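## Task

Find the cardboard box with a scrub sponge on top on the second shelf of the supply shelving (counting the bottom shelf as first). Place that box in the cart's top tray, leaving the sponge on that shelf without any part of it hanging past the front edge. Every other item on that shelf must still be on it at the end. The robot must not fall or finish tilted.

## Robot and tools

Robot: a Dexmate Vega in a physics simulation. It has a wheeled base (two steerable front wheels, a passive rear caster), a torso of three links that folds in a Z (torso_hip_rad, torso_knee_rad, torso_waist_rad), two seven-joint arms with two-finger grippers, and a head. Cameras: head_camera (896x560), left_wrist_camera and right_wrist_camera (672x420, on the back of each hand). Footprint about 0.70 m long; the front edge is 0.35 m ahead of the base origin. The start posture is stand (hip 0.469, knee 1.617, waist 1.048). Other presets: stand_high 0.78, 1.57, 0.44; lean_20 0.52, 1.05, 0.18; lean_45 0.52, 1.05, -0.26; low_lean_45 0, 0, -0.79 (fold the arms first). Chest forward lean equals knee - hip - waist. Arm fold (keys in order shoulder pitch, shoulder yaw, upper arm roll, elbow, forearm roll, wrist pitch, wrist yaw): left 1, 0.5, -0.6, -2.5, 0, -0.9, 0; right -1, -0.5, 0.6, -2.5, 0, 0.9, 0.

Frames: all positions in metres. Base frame: origin on the floor below the turning point, x forward, y left, z up. The chest, left_hand and right_hand readouts use it. A hand point sits between the fingers, 0.033 m behind the closed tips; fingers run along its z, close along its y, and its back (camera side) faces -x. Odometry frame is where the base frame was at the scene start; base_odometry counts wheel rotation only, so slip reads as travel. Angles: positive means leftward/counter-clockwise seen from above.

Tool move: one action per call. Choose base, joints, or both (plus optional speeds or min_time_s), or target by itself. Motions begin together.
- base: an object with exactly one key, a relative offset from where the base is now: translate_m (-2 to 2, forward +), strafe_m (-2 to 2, left +; heading may drift ~0.02 rad), rotate_rad (-3.2 to 3.2, counter-clockwise +). Front wheels first steer toward a new direction (up to 1.1 s).
- joints: an object keyed by joint name, each value an absolute angle in rad. Examples of ranges: torso_hip_rad 0 to 1.57, torso_knee_rad 0 to 3.141, torso_waist_rad -1.57 to 1.57; left_shoulder_pitch_rad -3.041 to 3.041 (+ lowers the left arm), right_shoulder_pitch_rad same range but - lowers it; left_elbow_rad -3.041 to 0.214 (0 straight); left_wrist_pitch_rad ±1.366 (+ tips left hand down; right is mirrored, - down); grippers 0 (closed) to 0.785, per-finger angle; head_pan_rad ±2.792, head_tilt_rad ±1.483, head_camera_tilt_rad -1.483 to 1.378 (+ looks down). Torso joints in one action arrive together.
- target: moves one hand to an absolute pose in the base frame: side ("left"/"right"), x, y, z in m (-3 to 3), pitch_deg (-30 to 95; 90 fingers down, 0 level), heading_deg (0 fingers forward, + counter-clockwise), optional roll_deg (default 0, + clockwise seen from behind the hand), optional line_only (true forces a straight-line path or refusal). Checked only against the robot itself, not furniture; the robot must be still. If result says short (part of ...), resend the same target.
- speeds: caps for this action, translate_m/strafe_m 0.04 to 0.3 m/s, rotate_rad 0.1 to 0.6 rad/s.
- min_time_s: 0.1 to 8 s, lower bound on arm/head motion duration.
- cameras: list of camera names, "all", or [] for none.
Omitting every action key returns state and images only.

Result lines: move done, or the worst status. Joint/base words: done, off_target (resting away, may still push), contact_stop, time_out, not_followed, limit_stop_at_motor_heat, unfinished. A contact_stop or time_out halts the whole arm or torso group. Hand status: reached (within 10 mm, 2 deg), short (with the gap), or refused with reason. joint command not followed / pose unreachable mean the self-collision check held an arm back. turned_by_wheels and turned_by_imu give rotation since the last result; an IMU turn above 0.03 rad after a straight or sideways drive suggests a bump. base_tilt shows lean in degrees. on_its_own lists uncommanded behaviour. MOTOR HOT, TORQUE FAULT, OVER-TEMPERATURE FAULT and ARM HIT flag trouble. If a move or wait is refused or stopped, the following calls in the same reply are skipped.

Other tools: wait (seconds 0 to 10, cameras as in move); zoom_image (camera, region [x0,y0,x1,y1] pixels, at most 504x504, from the newest image); read_manual (section "licences"); finished_scene (scene 1 to 3) ends the scene for good.

Grip notes: open pads form a V; gap at the hand point is about 0.24 x angle - 0.002 m. Gripper angle does not prove a grasp. A grip squeezes only when commanded below the fitting angle. A held load sinks ~0.02 m; carry at most ~4 kg.

Avoid: the base keeps driving into furniture without stopping; the robot can tip over and cannot rise; arms hitting or pressing on each other (including fingers); joints held under heavy load or pushing into things (heat and torque faults); drops, releasing moving items, slams and hard shoves. After any stop, pull the arm clear. The scene keeps running while replies are written, holding the last command. Something may occasionally nudge a loose object.

Each tool is called after "Request:" as name([rows], argument=value, ...), one row to a line, values as JSON.

## Session

Request:
move(joints={"head_pan_rad":-1.2,"head_camera_tilt_rad":0.3,"right_shoulder_pitch_rad":-1.194,"right_shoulder_yaw_rad":-0.786,"right_upper_arm_roll_rad":-0.590,"right_elbow_rad":-2.010,"right_forearm_roll_rad":1.063,"right_wrist_pitch_rad":-0.408,"right_wrist_yaw_rad":-0.794,"right_gripper_rad":0.56}, cameras=["head_camera"])

Scene clock: 5.23 s.
Joint torques (N m): left_arm=[7.65 0.36 1.02 -4.51 -0.05 -3.82 -0.01] | right_arm=[19.52 -4.62 5.96 -10.55 -0.86 2.69 -0.27]
move: done
base_odometry: x=+0.000 y=+0.000 heading=+0.000
turned_by_wheels: +0.000
turned_by_imu: +0.001
base_tilt: forward=+0.1 right=+0.4
base_status: not commanded
joint_positions: torso_hip_rad=+0.469 torso_knee_rad=+1.617 torso_waist_rad=+1.048 left_shoulder_pitch_rad=+2.207 left_shoulder_yaw_rad=-0.004 left_upper_arm_roll_rad=-0.018 left_elbow_rad=-1.107 left_forearm_roll_rad=-0.008 left_wrist_pitch_rad=-0.518 left_wrist_yaw_rad=+0.011 left_gripper_rad=+0.005 right_shoulder_pitch_rad=-1.199 right_shoulder_yaw_rad=-0.782 right_upper_arm_roll_rad=-0.587 right_elbow_rad=-2.005 right_forearm_roll_rad=+1.058 right_wrist_pitch_rad=-0.404 right_wrist_yaw_rad=-0.790 right_gripper_rad=+0.560 head_pan_rad=-1.199 head_tilt_rad=+0.000 head_camera_tilt_rad=+0.299
joint_status: all done
chest: x=-0.0111 y=+0.0000 z=+1.4155 quat_wxyz=(+0.999, +0.000, +0.050, +0.000) (m; base frame)
left_hand: x=+0.2019 y=+0.2451 z=+0.6135 quat_wxyz=(+0.430, -0.012, +0.902, +0.013) pitch_deg=+39.0 heading_deg=+2.4 roll_deg=+0.9 back=up (m; base frame)
right_hand: x=+0.6996 y=-0.1973 z=+1.0573 quat_wxyz=(+0.573, +0.001, +0.820, +0.001) pitch_deg=+20.1 heading_deg=+0.1 roll_deg=+0.2 back=up (m; base frame)
pictures: head_camera
camera_calibration:
head_camera: T_world_to_cam=[[-0.921515, -0.372274, 0.110557, -0.20748], [-0.219184, 0.263578, -0.939407, 1.42228], [0.320576, -0.88991, -0.324488, 0.467664], [0, 0, 0, 1]] pos_world=[-0.0293762, -0.0359422, 1.51079]

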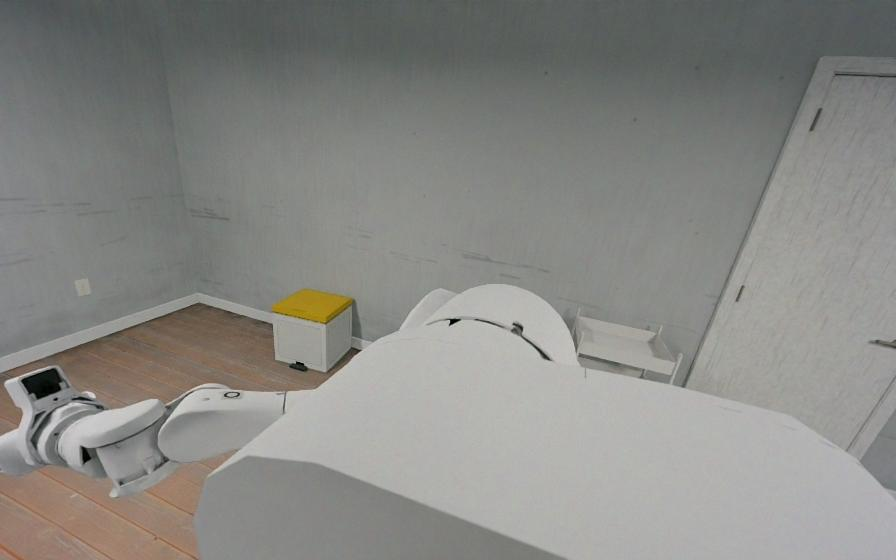

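Request:
move(joints={"head_pan_rad":0.2}, cameras=["head_camera"])

Request:
zoom_image(camera="head_camera", region=[200, 60, 704, 560])

Scene clock: 8.60 s.
Joint torques (N m): left_arm=[7.19 0.87 0.96 -3.56 -0.14 -3.1 0.02] | right_arm=[22.31 -6.13 5.49 -11.27 -0.96 2.04 -0.37]
move: done
base_odometry: x=+0.000 y=+0.000 heading=+0.000
turned_by_wheels: +0.000
turned_by_imu: +0.001
base_tilt: forward=+0.1 right=+0.3
base_status: not commanded
joint_positions: torso_hip_rad=+0.469 torso_knee_rad=+1.617 torso_waist_rad=+1.048 left_shoulder_pitch_rad=+2.207 left_shoulder_yaw_rad=-0.004 left_upper_arm_roll_rad=-0.018 left_elbow_rad=-1.107 left_forearm_roll_rad=-0.008 left_wrist_pitch_rad=-0.518 left_wrist_yaw_rad=+0.011 left_gripper_rad=+0.005 right_shoulder_pitch_rad=-1.194 right_shoulder_yaw_rad=-0.786 right_upper_arm_roll_rad=-0.590 right_elbow_rad=-2.010 right_forearm_roll_rad=+1.063 right_wrist_pitch_rad=-0.408 right_wrist_yaw_rad=-0.794 right_gripper_rad=+0.560 head_pan_rad=+0.199 head_tilt_rad=+0.000 head_camera_tilt_rad=+0.299
joint_status: all done
chest: x=-0.0111 y=+0.0000 z=+1.4155 quat_wxyz=(+0.999, +0.000, +0.050, +0.000) (m; base frame)
left_hand: x=+0.2019 y=+0.2451 z=+0.6135 quat_wxyz=(+0.430, -0.012, +0.902, +0.013) pitch_deg=+39.0 heading_deg=+2.4 roll_deg=+0.9 back=up (m; base frame)
right_hand: x=+0.6993 y=-0.1965 z=+1.0587 quat_wxyz=(+0.573, -0.001, +0.820, +0.001) pitch_deg=+20.1 heading_deg=+0.2 roll_deg=+0.0 back=up (m; base frame)
pictures: head_camera
camera_calibration:
head_camera: T_world_to_cam=[[0.208496, -0.978018, -0.00301374, 0.0493072], [-0.37522, -0.0771439, -0.92372, 1.38675], [0.903183, 0.193723, -0.383056, 0.600128], [0, 0, 0, 1]] pos_world=[-0.0319699, 0.0389439, 1.511]

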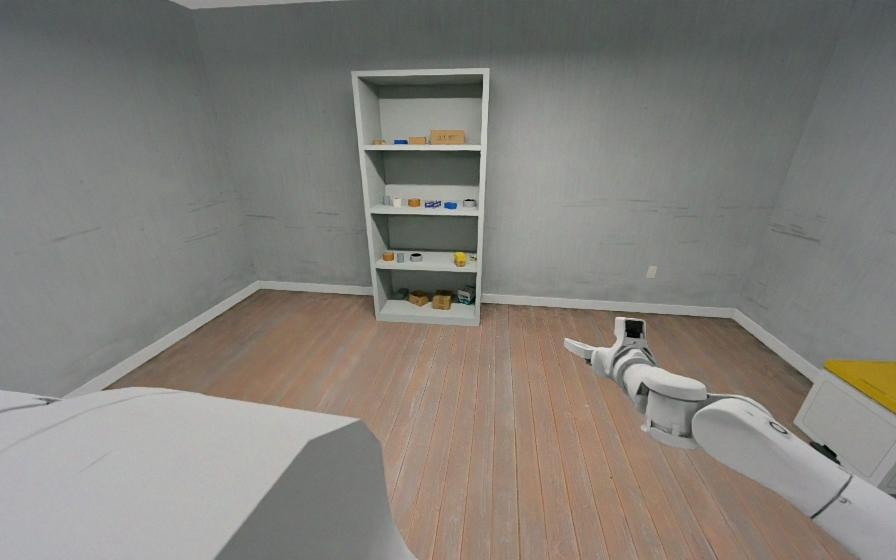

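Scaled by 1.000.

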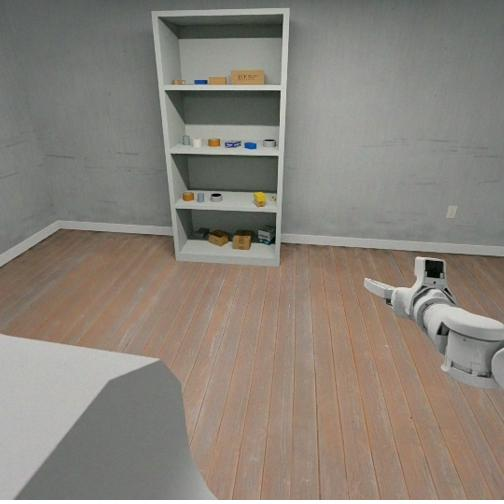

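Request:
move(base={"rotate_rad":0.33}, joints={"left_elbow_rad":-1.6,"left_shoulder_pitch_rad":1.8,"head_pan_rad":0,"head_camera_tilt_rad":0.0}, cameras=[])

Request:
move(base={"translate_m":1.5}, joints={"torso_hip_rad":0.0,"torso_knee_rad":0.6,"torso_waist_rad":0.0,"left_shoulder_pitch_rad":1.0,"left_shoulder_yaw_rad":0.5,"left_upper_arm_roll_rad":-0.6,"left_elbow_rad":-2.5,"left_forearm_roll_rad":0,"left_wrist_pitch_rad":-0.9,"left_wrist_yaw_rad":0}, cameras=[])

Request:
move(base={"rotate_rad":-0.22}, cameras=["head_camera","right_wrist_camera"])

Scene clock: 14.00 s.
Joint torques (N m): left_arm=[-12.23 0.13 0.94 -11.29 -0.08 -4.15 0.04] | right_arm=[18.09 -4.26 4.87 -10.47 -0.74 2.53 -0.45]
move: done
base_odometry: x=+0.001 y=+0.000 heading=+0.330
turned_by_wheels: +0.330
turned_by_imu: +0.322
base_tilt: forward=+0.1 right=+0.3
base_status: done
joint_positions: torso_hip_rad=+0.469 torso_knee_rad=+1.617 torso_waist_rad=+1.048 left_shoulder_pitch_rad=+1.805 left_shoulder_yaw_rad=-0.004 left_upper_arm_roll_rad=-0.018 left_elbow_rad=-1.594 left_forearm_roll_rad=-0.008 left_wrist_pitch_rad=-0.518 left_wrist_yaw_rad=+0.011 left_gripper_rad=+0.005 right_shoulder_pitch_rad=-1.194 right_shoulder_yaw_rad=-0.786 right_upper_arm_roll_rad=-0.590 right_elbow_rad=-2.010 right_forearm_roll_rad=+1.063 right_wrist_pitch_rad=-0.408 right_wrist_yaw_rad=-0.794 right_gripper_rad=+0.560 head_pan_rad=+0.001 head_tilt_rad=+0.000 head_camera_tilt_rad=+0.001
joint_status: all done
chest: x=-0.0111 y=+0.0000 z=+1.4155 quat_wxyz=(+0.999, +0.000, +0.050, +0.000) (m; base frame)
left_hand: x=+0.5905 y=+0.2463 z=+1.0590 quat_wxyz=(+0.776, -0.013, +0.630, +0.010) pitch_deg=-11.9 heading_deg=+1.9 roll_deg=-0.5 back=up (m; base frame)
right_hand: x=+0.6993 y=-0.1965 z=+1.0587 quat_wxyz=(+0.573, -0.001, +0.820, +0.001) pitch_deg=+20.1 heading_deg=+0.2 roll_deg=+0.0 back=up (m; base frame)
pictures: none
No camera images: "cameras" was empty.

Scene clock: 20.80 s.
Joint torques (N m): left_arm=[-10.49 12.24 -4.65 -1.66 -1.41 1.24 0.72] | right_arm=[11.2 -4.44 3.34 -10.23 -0.8 2.7 -0.36]
move: done
base_odometry: x=+1.421 y=+0.484 heading=+0.330
turned_by_wheels: +0.001
turned_by_imu: -0.003
base_tilt: forward=+0.2 right=+0.3
base_status: done
joint_positions: torso_hip_rad=+0.001 torso_knee_rad=+0.600 torso_waist_rad=+0.000 left_shoulder_pitch_rad=+1.000 left_shoulder_yaw_rad=+0.500 left_upper_arm_roll_rad=-0.600 left_elbow_rad=-2.500 left_forearm_roll_rad=+0.000 left_wrist_pitch_rad=-0.900 left_wrist_yaw_rad=+0.000 left_gripper_rad=+0.005 right_shoulder_pitch_rad=-1.194 right_shoulder_yaw_rad=-0.786 right_upper_arm_roll_rad=-0.590 right_elbow_rad=-2.010 right_forearm_roll_rad=+1.063 right_wrist_pitch_rad=-0.408 right_wrist_yaw_rad=-0.794 right_gripper_rad=+0.560 head_pan_rad=+0.001 head_tilt_rad=+0.000 head_camera_tilt_rad=+0.001
joint_status: all done
chest: x=+0.0821 y=+0.0000 z=+1.0967 quat_wxyz=(+0.955, +0.000, +0.295, +0.000) (m; base frame)
left_hand: x=+0.2152 y=+0.1533 z=+1.3672 quat_wxyz=(+0.911, +0.275, -0.179, +0.250) pitch_deg=-51.7 heading_deg=-107.7 roll_deg=-41.7 back=down (m; base frame)
right_hand: x=+0.5352 y=-0.1965 z=+0.4435 quat_wxyz=(+0.352, -0.001, +0.936, +0.001) pitch_deg=+48.7 heading_deg=+0.2 roll_deg=+0.1 back=up (m; base frame)
pictures: none
No camera images: "cameras" was empty.

Scene clock: 22.57 s.
Joint torques (N m): left_arm=[-10.14 12.82 -4.41 -1.51 -1.4 1.57 0.75] | right_arm=[11.66 -4.17 3.6 -10.47 -0.75 1.37 -0.09]
move: done
base_odometry: x=+1.421 y=+0.484 heading=+0.111
turned_by_wheels: -0.220
turned_by_imu: -0.212
base_tilt: forward=+0.2 right=+0.3
base_status: done
joint_positions: torso_hip_rad=+0.001 torso_knee_rad=+0.600 torso_waist_rad=+0.000 left_shoulder_pitch_rad=+1.000 left_shoulder_yaw_rad=+0.500 left_upper_arm_roll_rad=-0.600 left_elbow_rad=-2.500 left_forearm_roll_rad=+0.000 left_wrist_pitch_rad=-0.900 left_wrist_yaw_rad=+0.000 left_gripper_rad=+0.005 right_shoulder_pitch_rad=-1.194 right_shoulder_yaw_rad=-0.786 right_upper_arm_roll_rad=-0.590 right_elbow_rad=-2.010 right_forearm_roll_rad=+1.063 right_wrist_pitch_rad=-0.408 right_wrist_yaw_rad=-0.794 right_gripper_rad=+0.560 head_pan_rad=+0.001 head_tilt_rad=+0.000 head_camera_tilt_rad=+0.001
joint_status: not commanded
chest: x=+0.0821 y=+0.0000 z=+1.0967 quat_wxyz=(+0.955, +0.000, +0.295, +0.000) (m; base frame)
left_hand: x=+0.2151 y=+0.1532 z=+1.3672 quat_wxyz=(+0.911, +0.275, -0.179, +0.250) pitch_deg=-51.7 heading_deg=-107.7 roll_deg=-41.6 back=down (m; base frame)
right_hand: x=+0.5352 y=-0.1965 z=+0.4435 quat_wxyz=(+0.352, -0.001, +0.936, +0.001) pitch_deg=+48.7 heading_deg=+0.2 roll_deg=+0.1 back=up (m; base frame)
pictures: head_camera, right_wrist_camera
camera_calibration:
head_camera: T_world_to_cam=[[0.0153423, -0.999787, 0.0137988, 0.0113623], [-0.560954, -0.0200305, -0.827604, 1.06064], [0.827705, 0.00495683, -0.561142, 0.582304], [0, 0, 0, 1]] pos_world=[0.112818, 0.0297186, 1.20439]
right_wrist_camera: T_world_to_cam=[[-0.0184465, -0.998748, 0.0465049, -0.214852], [-0.843616, -0.00941692, -0.536865, 0.739184], [0.536631, -0.0491355, -0.842385, 0.231762], [0, 0, 0, 1]] pos_world=[0.495253, -0.196235, 0.602067]

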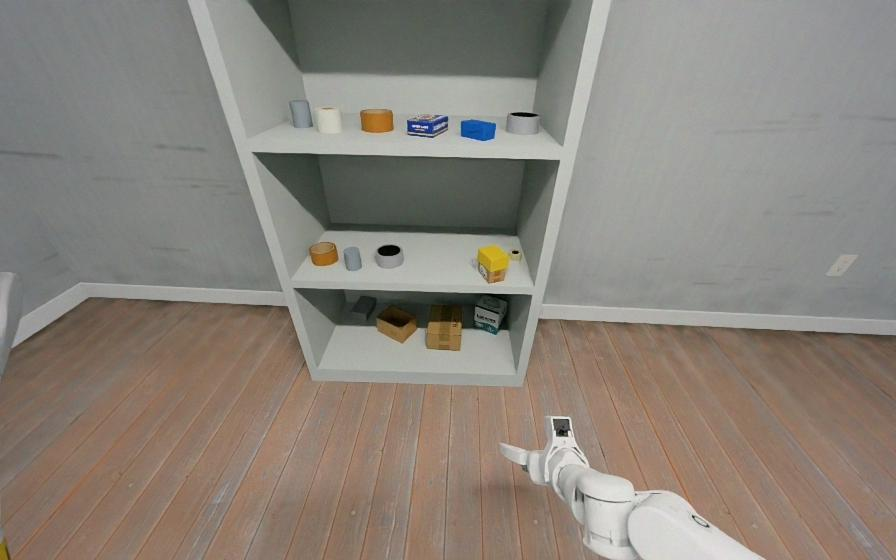

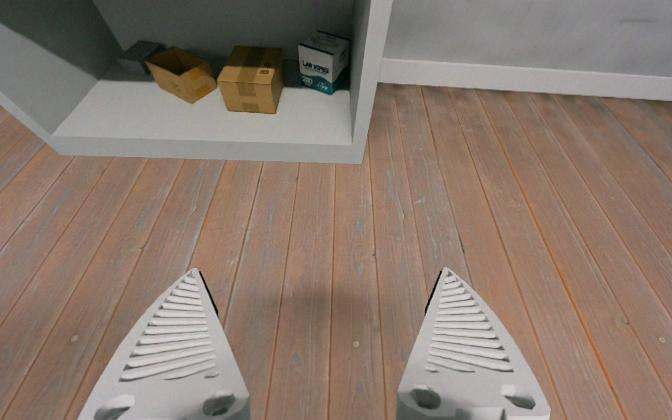

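Request:
move(target={"side":"right","x":0.60,"y":-0.14,"z":0.68,"pitch_deg":20,"heading_deg":0}, cameras=[])

Request:
move(base={"translate_m":0.30}, cameras=["head_camera","right_wrist_camera"])

Request:
zoom_image(camera="right_wrist_camera", region=[170, 60, 500, 320])

Scene clock: 26.43 s.
Joint torques (N m): left_arm=[-9.54 11.41 -4.42 -2.34 -1.39 1.51 0.67] | right_arm=[12.91 0.62 1.66 -13.71 -1.61 2.13 -0.3]
move: done
base_odometry: x=+1.421 y=+0.484 heading=+0.111
turned_by_wheels: +0.000
turned_by_imu: +0.001
base_tilt: forward=+0.2 right=+0.2
base_status: not commanded
joint_positions: torso_hip_rad=+0.001 torso_knee_rad=+0.600 torso_waist_rad=+0.000 left_shoulder_pitch_rad=+1.000 left_shoulder_yaw_rad=+0.500 left_upper_arm_roll_rad=-0.600 left_elbow_rad=-2.500 left_forearm_roll_rad=+0.000 left_wrist_pitch_rad=-0.900 left_wrist_yaw_rad=+0.000 left_gripper_rad=+0.005 right_shoulder_pitch_rad=-1.227 right_shoulder_yaw_rad=-0.794 right_upper_arm_roll_rad=-0.636 right_elbow_rad=-2.361 right_forearm_roll_rad=+0.711 right_wrist_pitch_rad=-0.261 right_wrist_yaw_rad=-0.975 right_gripper_rad=+0.560 head_pan_rad=+0.001 head_tilt_rad=+0.000 head_camera_tilt_rad=+0.001
joint_status: not commanded
chest: x=+0.0821 y=+0.0000 z=+1.0967 quat_wxyz=(+0.955, +0.000, +0.295, +0.000) (m; base frame)
left_hand: x=+0.2151 y=+0.1532 z=+1.3672 quat_wxyz=(+0.911, +0.275, -0.179, +0.250) pitch_deg=-51.7 heading_deg=-107.7 roll_deg=-41.6 back=down (m; base frame)
right_hand: x=+0.5993 y=-0.1408 z=+0.6758 quat_wxyz=(+0.570, -0.001, +0.822, +0.000) pitch_deg=+20.5 heading_deg=+0.0 roll_deg=-0.1 back=up (m; base frame)
right_hand_status: reached (straight line, planned for 1.7 s): 4 mm and 0.5 deg off.
pictures: none
No camera images: "cameras" was empty.

Scene clock: 29.30 s.
Joint torques (N m): left_arm=[-8.99 11.59 -4.07 -2.5 -1.42 1.78 0.77] | right_arm=[10.2 0.37 3.02 -12.77 -1.38 3.2 -0.34]
move: done
base_odometry: x=+1.719 y=+0.516 heading=+0.110
turned_by_wheels: -0.001
turned_by_imu: -0.002
base_tilt: forward=+0.2 right=+0.2
base_status: done
joint_positions: torso_hip_rad=+0.001 torso_knee_rad=+0.600 torso_waist_rad=+0.000 left_shoulder_pitch_rad=+1.000 left_shoulder_yaw_rad=+0.500 left_upper_arm_roll_rad=-0.600 left_elbow_rad=-2.500 left_forearm_roll_rad=+0.000 left_wrist_pitch_rad=-0.900 left_wrist_yaw_rad=+0.000 left_gripper_rad=+0.005 right_shoulder_pitch_rad=-1.226 right_shoulder_yaw_rad=-0.794 right_upper_arm_roll_rad=-0.637 right_elbow_rad=-2.365 right_forearm_roll_rad=+0.706 right_wrist_pitch_rad=-0.259 right_wrist_yaw_rad=-0.977 right_gripper_rad=+0.560 head_pan_rad=+0.001 head_tilt_rad=+0.000 head_camera_tilt_rad=+0.001
joint_status: not commanded
chest: x=+0.0821 y=+0.0000 z=+1.0967 quat_wxyz=(+0.955, +0.000, +0.295, +0.000) (m; base frame)
left_hand: x=+0.2151 y=+0.1532 z=+1.3672 quat_wxyz=(+0.911, +0.275, -0.179, +0.250) pitch_deg=-51.7 heading_deg=-107.7 roll_deg=-41.6 back=down (m; base frame)
right_hand: x=+0.5998 y=-0.1402 z=+0.6794 quat_wxyz=(+0.573, +0.000, +0.819, +0.000) pitch_deg=+20.1 heading_deg=+0.0 roll_deg=+0.0 back=up (m; base frame)
pictures: head_camera, right_wrist_camera
camera_calibration:
head_camera: T_world_to_cam=[[0.015342, -0.999787, 0.0137979, 0.0113634], [-0.561001, -0.0200299, -0.827572, 1.0606], [0.827673, 0.00495599, -0.561189, 0.582365], [0, 0, 0, 1]] pos_world=[0.112818, 0.0297186, 1.20439]
right_wrist_camera: T_world_to_cam=[[-0.0412536, -0.99862, 0.0325151, -0.145268], [-0.482611, -0.0085789, -0.875793, 0.934841], [0.874862, -0.0518217, -0.481591, -0.0498542], [0, 0, 0, 1]] pos_world=[0.488788, -0.139631, 0.799441]

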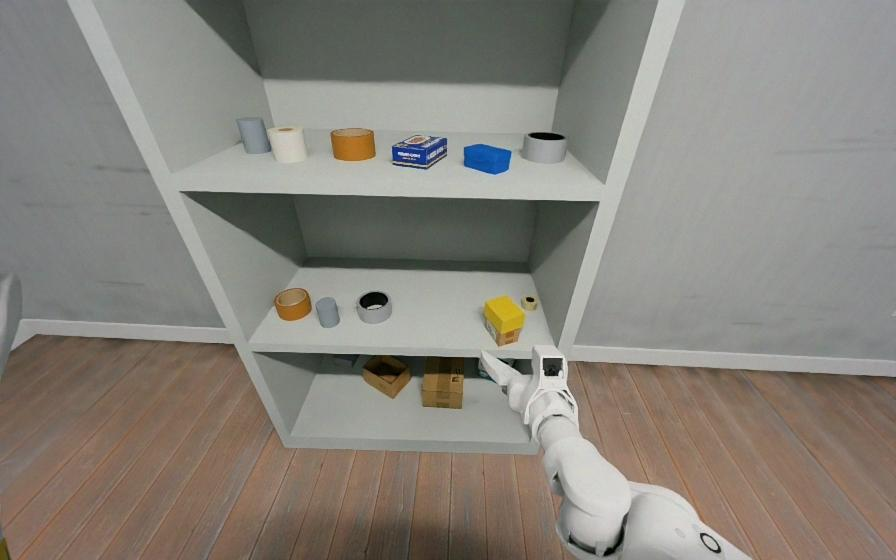

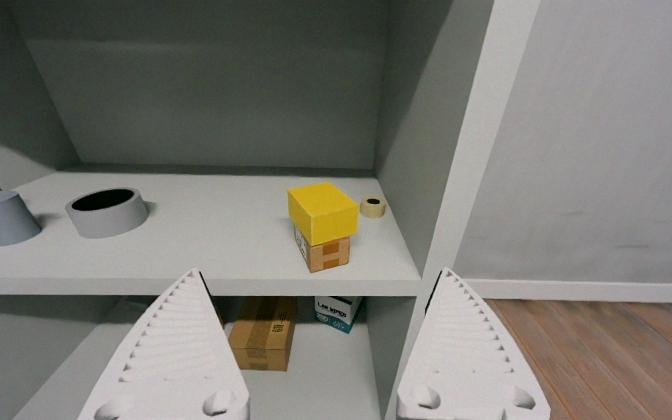

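Scaled by 1.527 from the camera's 672x420 image, which has a finer 960x600 frame.

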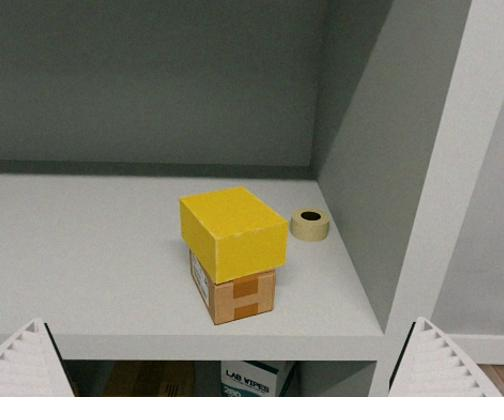

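Request:
move(target={"side":"right","x":0.866,"y":-0.143,"z":0.59,"pitch_deg":20,"heading_deg":21}, cameras=["right_wrist_camera"])

Request:
move(joints={"right_gripper_rad":0.3}, cameras=["right_wrist_camera"])

Request:
move(target={"side":"right","x":0.866,"y":-0.143,"z":0.64,"pitch_deg":20,"heading_deg":18}, cameras=["right_wrist_camera"])

Scene clock: 36.63 s.
Joint torques (N m): left_arm=[-8.86 11.44 -3.97 -2.27 -1.42 2.34 0.77] | right_arm=[21.99 -2.05 3.08 -2.51 -0.38 2.23 -0.31]
move: done
base_odometry: x=+1.719 y=+0.516 heading=+0.110
turned_by_wheels: +0.000
turned_by_imu: +0.002
base_tilt: forward=+0.3 right=+0.2
base_status: not commanded
joint_positions: torso_hip_rad=+0.001 torso_knee_rad=+0.600 torso_waist_rad=+0.000 left_shoulder_pitch_rad=+1.000 left_shoulder_yaw_rad=+0.500 left_upper_arm_roll_rad=-0.600 left_elbow_rad=-2.500 left_forearm_roll_rad=+0.000 left_wrist_pitch_rad=-0.900 left_wrist_yaw_rad=+0.000 left_gripper_rad=+0.005 right_shoulder_pitch_rad=-0.491 right_shoulder_yaw_rad=-0.504 right_upper_arm_roll_rad=-0.751 right_elbow_rad=-1.065 right_forearm_roll_rad=+0.712 right_wrist_pitch_rad=-0.005 right_wrist_yaw_rad=+0.051 right_gripper_rad=+0.560 head_pan_rad=+0.001 head_tilt_rad=+0.000 head_camera_tilt_rad=+0.001
joint_status: not commanded
chest: x=+0.0821 y=+0.0000 z=+1.0967 quat_wxyz=(+0.955, +0.000, +0.295, +0.000) (m; base frame)
left_hand: x=+0.2151 y=+0.1532 z=+1.3672 quat_wxyz=(+0.911, +0.275, -0.179, +0.250) pitch_deg=-51.7 heading_deg=-107.7 roll_deg=-41.6 back=down (m; base frame)
right_hand: x=+0.8653 y=-0.1430 z=+0.5900 quat_wxyz=(+0.564, -0.149, +0.806, +0.104) pitch_deg=+20.0 heading_deg=+20.9 roll_deg=+0.0 back=up (m; base frame)
right_hand_status: reached (straight line, planned for 4.5 s): 1 mm and 0.1 deg off.
pictures: right_wrist_camera
camera_calibration:
right_wrist_camera: T_world_to_cam=[[0.318396, -0.947431, 0.0315937, -0.437592], [-0.44717, -0.179497, -0.876253, 0.929767], [0.83586, 0.264868, -0.480814, -0.246659], [0, 0, 0, 1]] pos_world=[0.761264, -0.182366, 0.709939]

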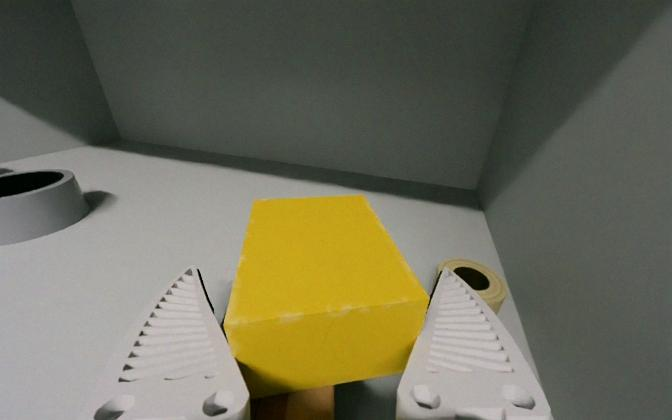

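Scene clock: 37.40 s.
Joint torques (N m): left_arm=[-9.27 12.63 -4.43 -1.72 -1.39 1.43 0.81] | right_arm=[18.97 -3.08 2.02 -2.47 -0.18 1.01 -0.36]
move: done
base_odometry: x=+1.719 y=+0.516 heading=+0.110
turned_by_wheels: +0.000
turned_by_imu: +0.000
base_tilt: forward=+0.1 right=+0.3
base_status: not commanded
joint_positions: torso_hip_rad=+0.001 torso_knee_rad=+0.600 torso_waist_rad=+0.000 left_shoulder_pitch_rad=+1.000 left_shoulder_yaw_rad=+0.500 left_upper_arm_roll_rad=-0.600 left_elbow_rad=-2.500 left_forearm_roll_rad=+0.000 left_wrist_pitch_rad=-0.900 left_wrist_yaw_rad=+0.000 left_gripper_rad=+0.005 right_shoulder_pitch_rad=-0.489 right_shoulder_yaw_rad=-0.502 right_upper_arm_roll_rad=-0.751 right_elbow_rad=-1.061 right_forearm_roll_rad=+0.712 right_wrist_pitch_rad=-0.004 right_wrist_yaw_rad=+0.053 right_gripper_rad=+0.301 head_pan_rad=+0.001 head_tilt_rad=+0.000 head_camera_tilt_rad=+0.001
joint_status: all done
chest: x=+0.0821 y=+0.0000 z=+1.0967 quat_wxyz=(+0.955, +0.000, +0.295, +0.000) (m; base frame)
left_hand: x=+0.2151 y=+0.1532 z=+1.3672 quat_wxyz=(+0.911, +0.275, -0.179, +0.250) pitch_deg=-51.7 heading_deg=-107.7 roll_deg=-41.6 back=down (m; base frame)
right_hand: x=+0.8659 y=-0.1429 z=+0.5902 quat_wxyz=(+0.564, -0.149, +0.805, +0.105) pitch_deg=+20.0 heading_deg=+21.0 roll_deg=+0.0 back=up (m; base frame)
pictures: right_wrist_camera
camera_calibration:
right_wrist_camera: T_world_to_cam=[[0.319228, -0.947149, 0.0316594, -0.438289], [-0.446605, -0.179821, -0.876475, 0.929763], [0.835845, 0.265656, -0.480405, -0.247191], [0, 0, 0, 1]] pos_world=[0.761764, -0.182267, 0.710039]

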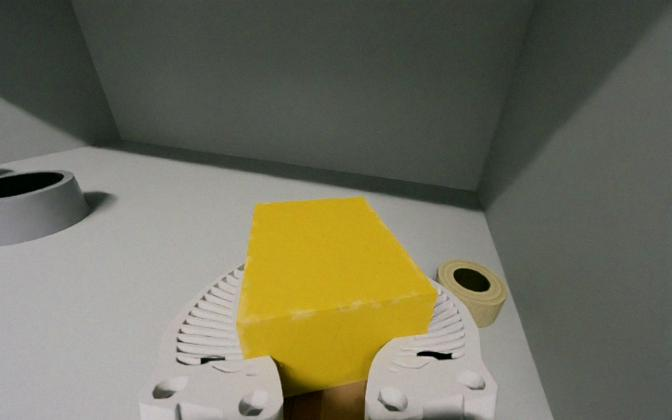

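Scene clock: 40.10 s.
Joint torques (N m): left_arm=[-8.94 11.88 -4.04 -2.03 -1.51 2.13 0.74] | right_arm=[12.36 -2.8 9.29 -11.64 -0.09 2.98 -0.19]
move: done
base_odometry: x=+1.719 y=+0.516 heading=+0.110
turned_by_wheels: +0.000
turned_by_imu: +0.001
base_tilt: forward=+0.2 right=+0.2
base_status: not commanded
joint_positions: torso_hip_rad=+0.001 torso_knee_rad=+0.600 torso_waist_rad=+0.000 left_shoulder_pitch_rad=+1.000 left_shoulder_yaw_rad=+0.500 left_upper_arm_roll_rad=-0.600 left_elbow_rad=-2.500 left_forearm_roll_rad=+0.000 left_wrist_pitch_rad=-0.900 left_wrist_yaw_rad=+0.000 left_gripper_rad=+0.005 right_shoulder_pitch_rad=-0.527 right_shoulder_yaw_rad=-0.585 right_upper_arm_roll_rad=-0.703 right_elbow_rad=-1.342 right_forearm_roll_rad=+0.766 right_wrist_pitch_rad=-0.183 right_wrist_yaw_rad=-0.102 right_gripper_rad=+0.301 head_pan_rad=+0.001 head_tilt_rad=+0.000 head_camera_tilt_rad=+0.001
joint_status: not commanded
chest: x=+0.0821 y=+0.0000 z=+1.0967 quat_wxyz=(+0.955, +0.000, +0.295, +0.000) (m; base frame)
left_hand: x=+0.2151 y=+0.1532 z=+1.3672 quat_wxyz=(+0.911, +0.275, -0.179, +0.250) pitch_deg=-51.7 heading_deg=-107.7 roll_deg=-41.6 back=down (m; base frame)
right_hand: x=+0.8659 y=-0.1430 z=+0.6384 quat_wxyz=(+0.566, -0.129, +0.809, +0.090) pitch_deg=+20.0 heading_deg=+18.1 roll_deg=+0.0 back=up (m; base frame)
right_hand_status: reached (straight line, planned for 1.2 s): 2 mm and 0.1 deg off.
pictures: right_wrist_camera
camera_calibration:
right_wrist_camera: T_world_to_cam=[[0.270433, -0.96221, 0.0319182, -0.399995], [-0.456208, -0.157273, -0.875865, 0.983239], [0.847786, 0.222302, -0.481499, -0.2399], [0, 0, 0, 1]] pos_world=[0.760117, -0.176912, 0.758441]

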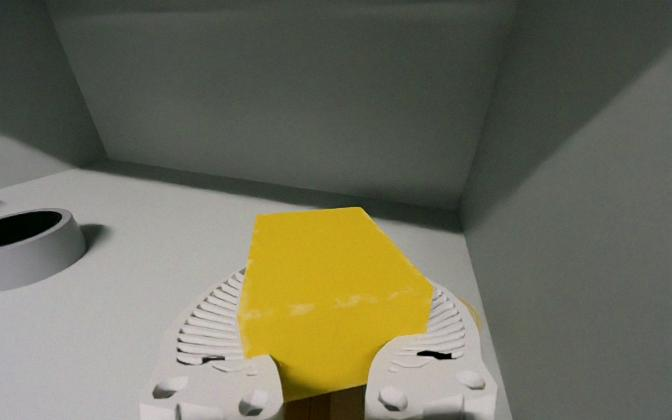

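Request:
move(target={"side":"right","x":0.90,"y":0.03,"z":0.595,"pitch_deg":20,"heading_deg":12}, cameras=[])

Request:
move(target={"side":"right","x":0.90,"y":0.03,"z":0.554,"pitch_deg":20,"heading_deg":12}, cameras=["right_wrist_camera"])

Scene clock: 41.17 s.
Joint torques (N m): left_arm=[-8.92 12.19 -4.05 -1.83 -1.39 1.95 0.66] | right_arm=[11.81 -3.33 9.59 -10.03 -0.09 3.43 -0.52]
move: refused
base_odometry: x=+1.719 y=+0.516 heading=+0.110
turned_by_wheels: +0.000
turned_by_imu: +0.000
base_tilt: forward=+0.2 right=+0.3
base_status: not commanded
joint_positions: torso_hip_rad=+0.001 torso_knee_rad=+0.600 torso_waist_rad=+0.000 left_shoulder_pitch_rad=+1.000 left_shoulder_yaw_rad=+0.500 left_upper_arm_roll_rad=-0.600 left_elbow_rad=-2.500 left_forearm_roll_rad=+0.000 left_wrist_pitch_rad=-0.900 left_wrist_yaw_rad=+0.000 left_gripper_rad=+0.005 right_shoulder_pitch_rad=-0.528 right_shoulder_yaw_rad=-0.586 right_upper_arm_roll_rad=-0.702 right_elbow_rad=-1.347 right_forearm_roll_rad=+0.767 right_wrist_pitch_rad=-0.186 right_wrist_yaw_rad=-0.105 right_gripper_rad=+0.301 head_pan_rad=+0.001 head_tilt_rad=+0.000 head_camera_tilt_rad=+0.001
joint_status: not commanded
chest: x=+0.0821 y=+0.0000 z=+1.0967 quat_wxyz=(+0.955, +0.000, +0.295, +0.000) (m; base frame)
left_hand: x=+0.2151 y=+0.1532 z=+1.3672 quat_wxyz=(+0.911, +0.275, -0.179, +0.250) pitch_deg=-51.7 heading_deg=-107.7 roll_deg=-41.6 back=down (m; base frame)
right_hand: x=+0.8658 y=-0.1430 z=+0.6394 quat_wxyz=(+0.566, -0.128, +0.809, +0.090) pitch_deg=+20.1 heading_deg=+18.0 roll_deg=+0.0 back=up (m; base frame)
right_hand_status: refused: no posture of the arm gets there (out of reach): the closest leaves the hand 0.1 cm and 0 deg from the pose. Nothing moved.
pictures: none
No camera images: "cameras" was empty.

not run: a stop came earlier in this reply.

Request:
move(target={"side":"right","x":0.855,"y":0.0,"z":0.595,"pitch_deg":20,"heading_deg":14}, cameras=[])

Request:
move(target={"side":"right","x":0.855,"y":0.0,"z":0.555,"pitch_deg":21,"heading_deg":14}, cameras=["right_wrist_camera"])

Scene clock: 44.70 s.
Joint torques (N m): left_arm=[-9.18 11.8 -4.13 -2.68 -1.45 1.98 0.67] | right_arm=[24.91 4.56 1.55 -6.79 -0.95 3.89 -0.4]
move: done
base_odometry: x=+1.719 y=+0.516 heading=+0.110
turned_by_wheels: +0.000
turned_by_imu: +0.001
base_tilt: forward=+0.2 right=+0.3
base_status: not commanded
joint_positions: torso_hip_rad=+0.001 torso_knee_rad=+0.600 torso_waist_rad=+0.000 left_shoulder_pitch_rad=+1.000 left_shoulder_yaw_rad=+0.500 left_upper_arm_roll_rad=-0.600 left_elbow_rad=-2.500 left_forearm_roll_rad=+0.000 left_wrist_pitch_rad=-0.900 left_wrist_yaw_rad=+0.000 left_gripper_rad=+0.005 right_shoulder_pitch_rad=-0.484 right_shoulder_yaw_rad=-0.214 right_upper_arm_roll_rad=-0.841 right_elbow_rad=-1.097 right_forearm_roll_rad=+0.632 right_wrist_pitch_rad=-0.086 right_wrist_yaw_rad=-0.350 right_gripper_rad=+0.300 head_pan_rad=+0.001 head_tilt_rad=+0.000 head_camera_tilt_rad=+0.001
joint_status: not commanded
chest: x=+0.0821 y=+0.0000 z=+1.0967 quat_wxyz=(+0.955, +0.000, +0.295, +0.000) (m; base frame)
left_hand: x=+0.2151 y=+0.1532 z=+1.3672 quat_wxyz=(+0.911, +0.275, -0.179, +0.250) pitch_deg=-51.7 heading_deg=-107.7 roll_deg=-41.6 back=down (m; base frame)
right_hand: x=+0.8550 y=-0.0023 z=+0.5948 quat_wxyz=(+0.569, -0.100, +0.813, +0.070) pitch_deg=+20.1 heading_deg=+14.0 roll_deg=+0.0 back=up (m; base frame)
right_hand_status: reached (straight line, planned for 1.5 s): 2 mm and 0.1 deg off.
pictures: none
No camera images: "cameras" was empty.

Scene clock: 47.33 s.
Joint torques (N m): left_arm=[-9.57 11.6 -3.92 -1.38 -1.39 1.76 0.7] | right_arm=[21.47 3.59 0.6 -3.51 -0.3 0.52 0.48]
move: done
base_odometry: x=+1.719 y=+0.516 heading=+0.110
turned_by_wheels: +0.000
turned_by_imu: +0.001
base_tilt: forward=+0.3 right=+0.3
base_status: not commanded
joint_positions: torso_hip_rad=+0.001 torso_knee_rad=+0.600 torso_waist_rad=+0.000 left_shoulder_pitch_rad=+1.000 left_shoulder_yaw_rad=+0.500 left_upper_arm_roll_rad=-0.600 left_elbow_rad=-2.500 left_forearm_roll_rad=+0.000 left_wrist_pitch_rad=-0.900 left_wrist_yaw_rad=+0.000 left_gripper_rad=+0.005 right_shoulder_pitch_rad=-0.446 right_shoulder_yaw_rad=-0.113 right_upper_arm_roll_rad=-0.860 right_elbow_rad=-0.831 right_forearm_roll_rad=+0.612 right_wrist_pitch_rad=+0.052 right_wrist_yaw_rad=-0.280 right_gripper_rad=+0.300 head_pan_rad=+0.001 head_tilt_rad=+0.000 head_camera_tilt_rad=+0.001
joint_status: not commanded
chest: x=+0.0820 y=+0.0000 z=+1.0967 quat_wxyz=(+0.955, +0.000, +0.295, +0.000) (m; base frame)
left_hand: x=+0.2151 y=+0.1532 z=+1.3672 quat_wxyz=(+0.911, +0.275, -0.179, +0.250) pitch_deg=-51.7 heading_deg=-107.7 roll_deg=-41.6 back=down (m; base frame)
right_hand: x=+0.8551 y=-0.0002 z=+0.5559 quat_wxyz=(+0.562, -0.100, +0.818, +0.069) pitch_deg=+21.0 heading_deg=+14.0 roll_deg=+0.0 back=up (m; base frame)
right_hand_status: reached (straight line, planned for 1.2 s): 1 mm and 0.0 deg off.
pictures: right_wrist_camera
camera_calibration:
right_wrist_camera: T_world_to_cam=[[0.201649, -0.978926, 0.0322685, -0.198491], [-0.479892, -0.127466, -0.868018, 0.944277], [0.853839, 0.15955, -0.495482, -0.299695], [0, 0, 0, 1]] pos_world=[0.749068, -0.0261294, 0.677561]

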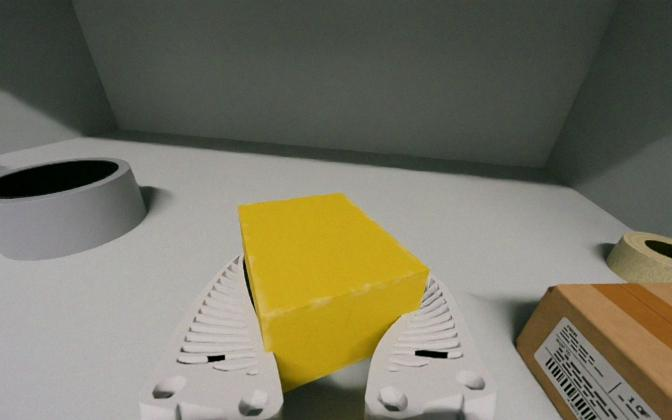

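Request:
move(joints={"right_gripper_rad":0.72}, cameras=[])

Request:
move(target={"side":"right","x":0.70,"y":-0.04,"z":0.60,"pitch_deg":21,"heading_deg":14}, cameras=["right_wrist_camera","head_camera"])

Request:
zoom_image(camera="head_camera", region=[350, 250, 600, 400])

Scene clock: 48.77 s.
Joint torques (N m): left_arm=[-9.34 12.22 -4.02 -1.42 -1.5 1.74 0.74] | right_arm=[21.6 3.69 0.94 -5.68 -0.42 2.67 0.24]
move: done
base_odometry: x=+1.719 y=+0.516 heading=+0.110
turned_by_wheels: +0.000
turned_by_imu: +0.000
base_tilt: forward=+0.2 right=+0.3
base_status: not commanded
joint_positions: torso_hip_rad=+0.001 torso_knee_rad=+0.600 torso_waist_rad=+0.000 left_shoulder_pitch_rad=+1.000 left_shoulder_yaw_rad=+0.500 left_upper_arm_roll_rad=-0.600 left_elbow_rad=-2.500 left_forearm_roll_rad=+0.000 left_wrist_pitch_rad=-0.900 left_wrist_yaw_rad=+0.000 left_gripper_rad=+0.005 right_shoulder_pitch_rad=-0.445 right_shoulder_yaw_rad=-0.111 right_upper_arm_roll_rad=-0.860 right_elbow_rad=-0.825 right_forearm_roll_rad=+0.612 right_wrist_pitch_rad=+0.055 right_wrist_yaw_rad=-0.278 right_gripper_rad=+0.720 head_pan_rad=+0.001 head_tilt_rad=+0.000 head_camera_tilt_rad=+0.001
joint_status: all done
chest: x=+0.0820 y=+0.0000 z=+1.0967 quat_wxyz=(+0.955, +0.000, +0.295, +0.000) (m; base frame)
left_hand: x=+0.2150 y=+0.1532 z=+1.3672 quat_wxyz=(+0.911, +0.275, -0.179, +0.250) pitch_deg=-51.7 heading_deg=-107.7 roll_deg=-41.6 back=down (m; base frame)
right_hand: x=+0.8548 y=-0.0002 z=+0.5548 quat_wxyz=(+0.562, -0.100, +0.818, +0.069) pitch_deg=+21.0 heading_deg=+14.0 roll_deg=+0.0 back=up (m; base frame)
pictures: none
No camera images: "cameras" was empty.

Scene clock: 53.83 s.
Joint torques (N m): left_arm=[-9.98 11.14 -4.28 -1.73 -1.47 2.27 0.65] | right_arm=[4.18 -0.82 8.24 -12.73 -0.72 2.83 -0.61]
move: done
base_odometry: x=+1.719 y=+0.516 heading=+0.110
turned_by_wheels: +0.000
turned_by_imu: +0.001
base_tilt: forward=+0.2 right=+0.3
base_status: not commanded
joint_positions: torso_hip_rad=+0.001 torso_knee_rad=+0.600 torso_waist_rad=+0.000 left_shoulder_pitch_rad=+1.000 left_shoulder_yaw_rad=+0.500 left_upper_arm_roll_rad=-0.600 left_elbow_rad=-2.500 left_forearm_roll_rad=+0.000 left_wrist_pitch_rad=-0.900 left_wrist_yaw_rad=+0.000 left_gripper_rad=+0.005 right_shoulder_pitch_rad=-0.882 right_shoulder_yaw_rad=-0.579 right_upper_arm_roll_rad=-0.802 right_elbow_rad=-1.834 right_forearm_roll_rad=+0.660 right_wrist_pitch_rad=-0.208 right_wrist_yaw_rad=-0.580 right_gripper_rad=+0.720 head_pan_rad=+0.001 head_tilt_rad=+0.000 head_camera_tilt_rad=+0.001
joint_status: not commanded
chest: x=+0.0820 y=+0.0000 z=+1.0967 quat_wxyz=(+0.955, +0.000, +0.295, +0.000) (m; base frame)
left_hand: x=+0.2150 y=+0.1532 z=+1.3672 quat_wxyz=(+0.911, +0.275, -0.179, +0.250) pitch_deg=-51.7 heading_deg=-107.7 roll_deg=-41.6 back=down (m; base frame)
right_hand: x=+0.7011 y=-0.0398 z=+0.5991 quat_wxyz=(+0.562, -0.101, +0.818, +0.069) pitch_deg=+21.0 heading_deg=+14.0 roll_deg=+0.0 back=up (m; base frame)
right_hand_status: reached (straight line, planned for 3.5 s): 1 mm and 0.0 deg off.
pictures: head_camera, right_wrist_camera
camera_calibration:
head_camera: T_world_to_cam=[[0.0153401, -0.999787, 0.0137996, 0.0113616], [-0.560886, -0.0200296, -0.827651, 1.06068], [0.827751, 0.00495624, -0.561074, 0.582217], [0, 0, 0, 1]] pos_world=[0.112818, 0.0297186, 1.20439]
right_wrist_camera: T_world_to_cam=[[0.202229, -0.978783, 0.0329828, -0.208377], [-0.480809, -0.128569, -0.867348, 0.903051], [0.853186, 0.159545, -0.496608, -0.139283], [0, 0, 0, 1]] pos_world=[0.59517, -0.0656292, 0.720963]

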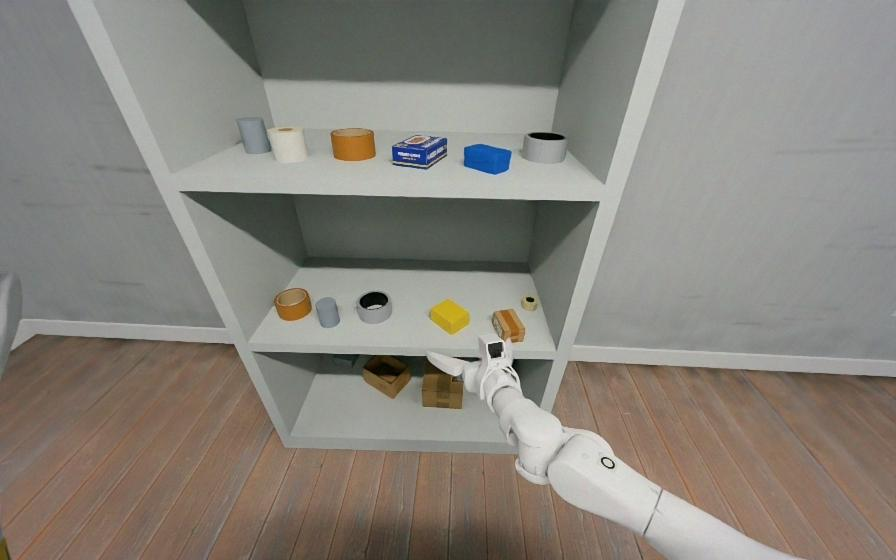

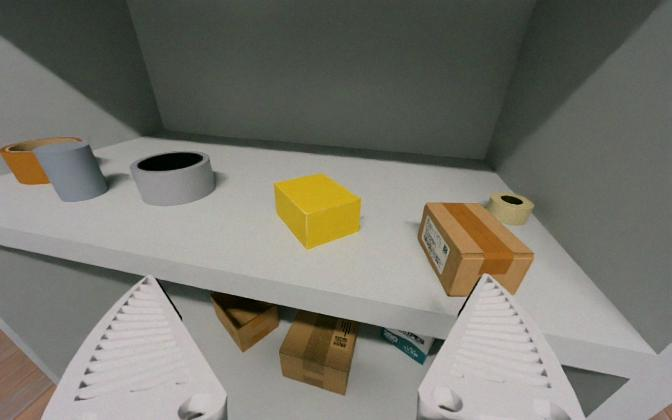

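Scaled by 2.016 from the camera's 896x560 image, which has a finer 960x600 frame.

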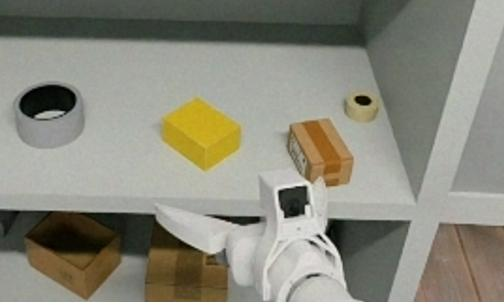

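Request:
move(target={"side":"right","x":0.69,"y":-0.197,"z":0.59,"pitch_deg":20,"heading_deg":12}, cameras=["right_wrist_camera"])

Request:
move(target={"side":"right","x":0.865,"y":-0.165,"z":0.547,"pitch_deg":20,"heading_deg":13}, cameras=["right_wrist_camera"])

Request:
move(joints={"right_gripper_rad":0.2}, cameras=["right_wrist_camera"])

Scene clock: 57.47 s.
Joint torques (N m): left_arm=[-8.71 10.81 -4.15 -2.01 -1.37 2.05 0.69] | right_arm=[3.13 -8.06 9.57 -5.94 -0.51 4.05 0.15]
move: done
base_odometry: x=+1.719 y=+0.516 heading=+0.110
turned_by_wheels: +0.000
turned_by_imu: +0.001
base_tilt: forward=+0.2 right=+0.3
base_status: not commanded
joint_positions: torso_hip_rad=+0.001 torso_knee_rad=+0.600 torso_waist_rad=+0.000 left_shoulder_pitch_rad=+1.000 left_shoulder_yaw_rad=+0.500 left_upper_arm_roll_rad=-0.600 left_elbow_rad=-2.500 left_forearm_roll_rad=+0.000 left_wrist_pitch_rad=-0.900 left_wrist_yaw_rad=+0.000 left_gripper_rad=+0.005 right_shoulder_pitch_rad=-1.065 right_shoulder_yaw_rad=-0.878 right_upper_arm_roll_rad=-0.612 right_elbow_rad=-1.831 right_forearm_roll_rad=+0.795 right_wrist_pitch_rad=+0.019 right_wrist_yaw_rad=-0.391 right_gripper_rad=+0.720 head_pan_rad=+0.001 head_tilt_rad=+0.000 head_camera_tilt_rad=+0.001
joint_status: not commanded
chest: x=+0.0820 y=+0.0000 z=+1.0967 quat_wxyz=(+0.955, +0.000, +0.295, +0.000) (m; base frame)
left_hand: x=+0.2150 y=+0.1532 z=+1.3672 quat_wxyz=(+0.911, +0.275, -0.179, +0.250) pitch_deg=-51.7 heading_deg=-107.7 roll_deg=-41.6 back=down (m; base frame)
right_hand: x=+0.6900 y=-0.1940 z=+0.5893 quat_wxyz=(+0.570, -0.086, +0.815, +0.060) pitch_deg=+20.1 heading_deg=+12.0 roll_deg=+0.0 back=up (m; base frame)
right_hand_status: reached (straight line, planned for 1.3 s): 3 mm and 0.1 deg off.
pictures: right_wrist_camera
camera_calibration:
right_wrist_camera: T_world_to_cam=[[0.167754, -0.985326, 0.0314881, -0.333369], [-0.470895, -0.10815, -0.875535, 0.871362], [0.866093, 0.132047, -0.482127, -0.132877], [0, 0, 0, 1]] pos_world=[0.581328, -0.216693, 0.709341]

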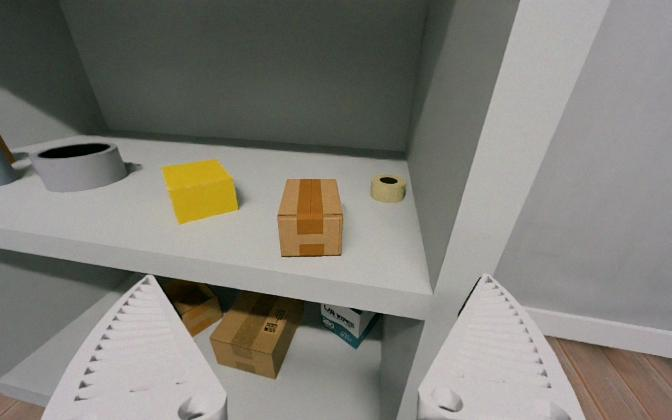

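Scene clock: 62.40 s.
Joint torques (N m): left_arm=[-8.6 10.51 -3.18 -1.72 -1.47 1.97 0.87] | right_arm=[20.9 0.83 1.75 -2.75 -0.32 1.38 0.37]
move: done
base_odometry: x=+1.719 y=+0.516 heading=+0.110
turned_by_wheels: +0.000
turned_by_imu: +0.001
base_tilt: forward=+0.2 right=+0.3
base_status: not commanded
joint_positions: torso_hip_rad=+0.001 torso_knee_rad=+0.600 torso_waist_rad=+0.000 left_shoulder_pitch_rad=+1.000 left_shoulder_yaw_rad=+0.500 left_upper_arm_roll_rad=-0.600 left_elbow_rad=-2.500 left_forearm_roll_rad=+0.000 left_wrist_pitch_rad=-0.900 left_wrist_yaw_rad=+0.000 left_gripper_rad=+0.005 right_shoulder_pitch_rad=-0.501 right_shoulder_yaw_rad=-0.381 right_upper_arm_roll_rad=-0.758 right_elbow_rad=-0.869 right_forearm_roll_rad=+0.689 right_wrist_pitch_rad=+0.126 right_wrist_yaw_rad=-0.050 right_gripper_rad=+0.720 head_pan_rad=+0.000 head_tilt_rad=+0.000 head_camera_tilt_rad=+0.001
joint_status: not commanded
chest: x=+0.0819 y=+0.0000 z=+1.0967 quat_wxyz=(+0.955, +0.000, +0.295, +0.000) (m; base frame)
left_hand: x=+0.2149 y=+0.1532 z=+1.3672 quat_wxyz=(+0.911, +0.275, -0.179, +0.250) pitch_deg=-51.7 heading_deg=-107.7 roll_deg=-41.6 back=down (m; base frame)
right_hand: x=+0.8644 y=-0.1655 z=+0.5472 quat_wxyz=(+0.570, -0.092, +0.814, +0.065) pitch_deg=+20.0 heading_deg=+13.0 roll_deg=+0.0 back=up (m; base frame)
right_hand_status: reached (straight line, planned for 3.4 s): 1 mm and 0.0 deg off.
pictures: right_wrist_camera
camera_calibration:
right_wrist_camera: T_world_to_cam=[[0.183771, -0.982456, 0.0317615, -0.346668], [-0.46734, -0.115752, -0.876467, 0.915889], [0.864767, 0.146226, -0.480413, -0.305401], [0, 0, 0, 1]] pos_world=[0.755839, -0.189912, 0.667039]

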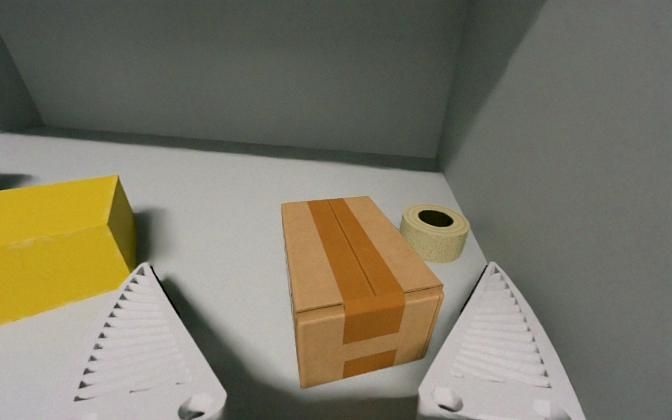

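Scene clock: 63.53 s.
Joint torques (N m): left_arm=[-9.28 10.95 -2.86 -1.63 -1.45 1.9 0.72] | right_arm=[15.35 -0.55 0.23 -1.39 -0.17 -0.31 0.16]
move: done
base_odometry: x=+1.719 y=+0.516 heading=+0.110
turned_by_wheels: +0.000
turned_by_imu: +0.000
base_tilt: forward=+0.2 right=+0.3
base_status: not commanded
joint_positions: torso_hip_rad=+0.001 torso_knee_rad=+0.600 torso_waist_rad=+0.000 left_shoulder_pitch_rad=+1.000 left_shoulder_yaw_rad=+0.500 left_upper_arm_roll_rad=-0.600 left_elbow_rad=-2.500 left_forearm_roll_rad=+0.000 left_wrist_pitch_rad=-0.900 left_wrist_yaw_rad=+0.000 left_gripper_rad=+0.005 right_shoulder_pitch_rad=-0.498 right_shoulder_yaw_rad=-0.378 right_upper_arm_roll_rad=-0.758 right_elbow_rad=-0.864 right_forearm_roll_rad=+0.689 right_wrist_pitch_rad=+0.127 right_wrist_yaw_rad=-0.048 right_gripper_rad=+0.200 head_pan_rad=+0.000 head_tilt_rad=+0.000 head_camera_tilt_rad=+0.001
joint_status: all done
chest: x=+0.0819 y=+0.0000 z=+1.0967 quat_wxyz=(+0.955, +0.000, +0.295, +0.000) (m; base frame)
left_hand: x=+0.2149 y=+0.1532 z=+1.3672 quat_wxyz=(+0.911, +0.275, -0.179, +0.250) pitch_deg=-51.7 heading_deg=-107.7 roll_deg=-41.6 back=down (m; base frame)
right_hand: x=+0.8651 y=-0.1650 z=+0.5476 quat_wxyz=(+0.570, -0.093, +0.814, +0.065) pitch_deg=+19.9 heading_deg=+13.0 roll_deg=+0.0 back=up (m; base frame)
pictures: right_wrist_camera
camera_calibration:
right_wrist_camera: T_world_to_cam=[[0.184339, -0.982351, 0.0317191, -0.346777], [-0.466623, -0.115874, -0.876833, 0.916156], [0.865033, 0.146834, -0.479748, -0.306364], [0, 0, 0, 1]] pos_world=[0.756439, -0.189513, 0.667338]

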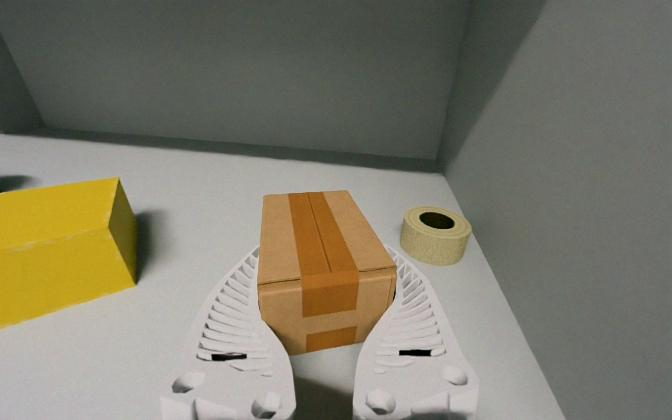

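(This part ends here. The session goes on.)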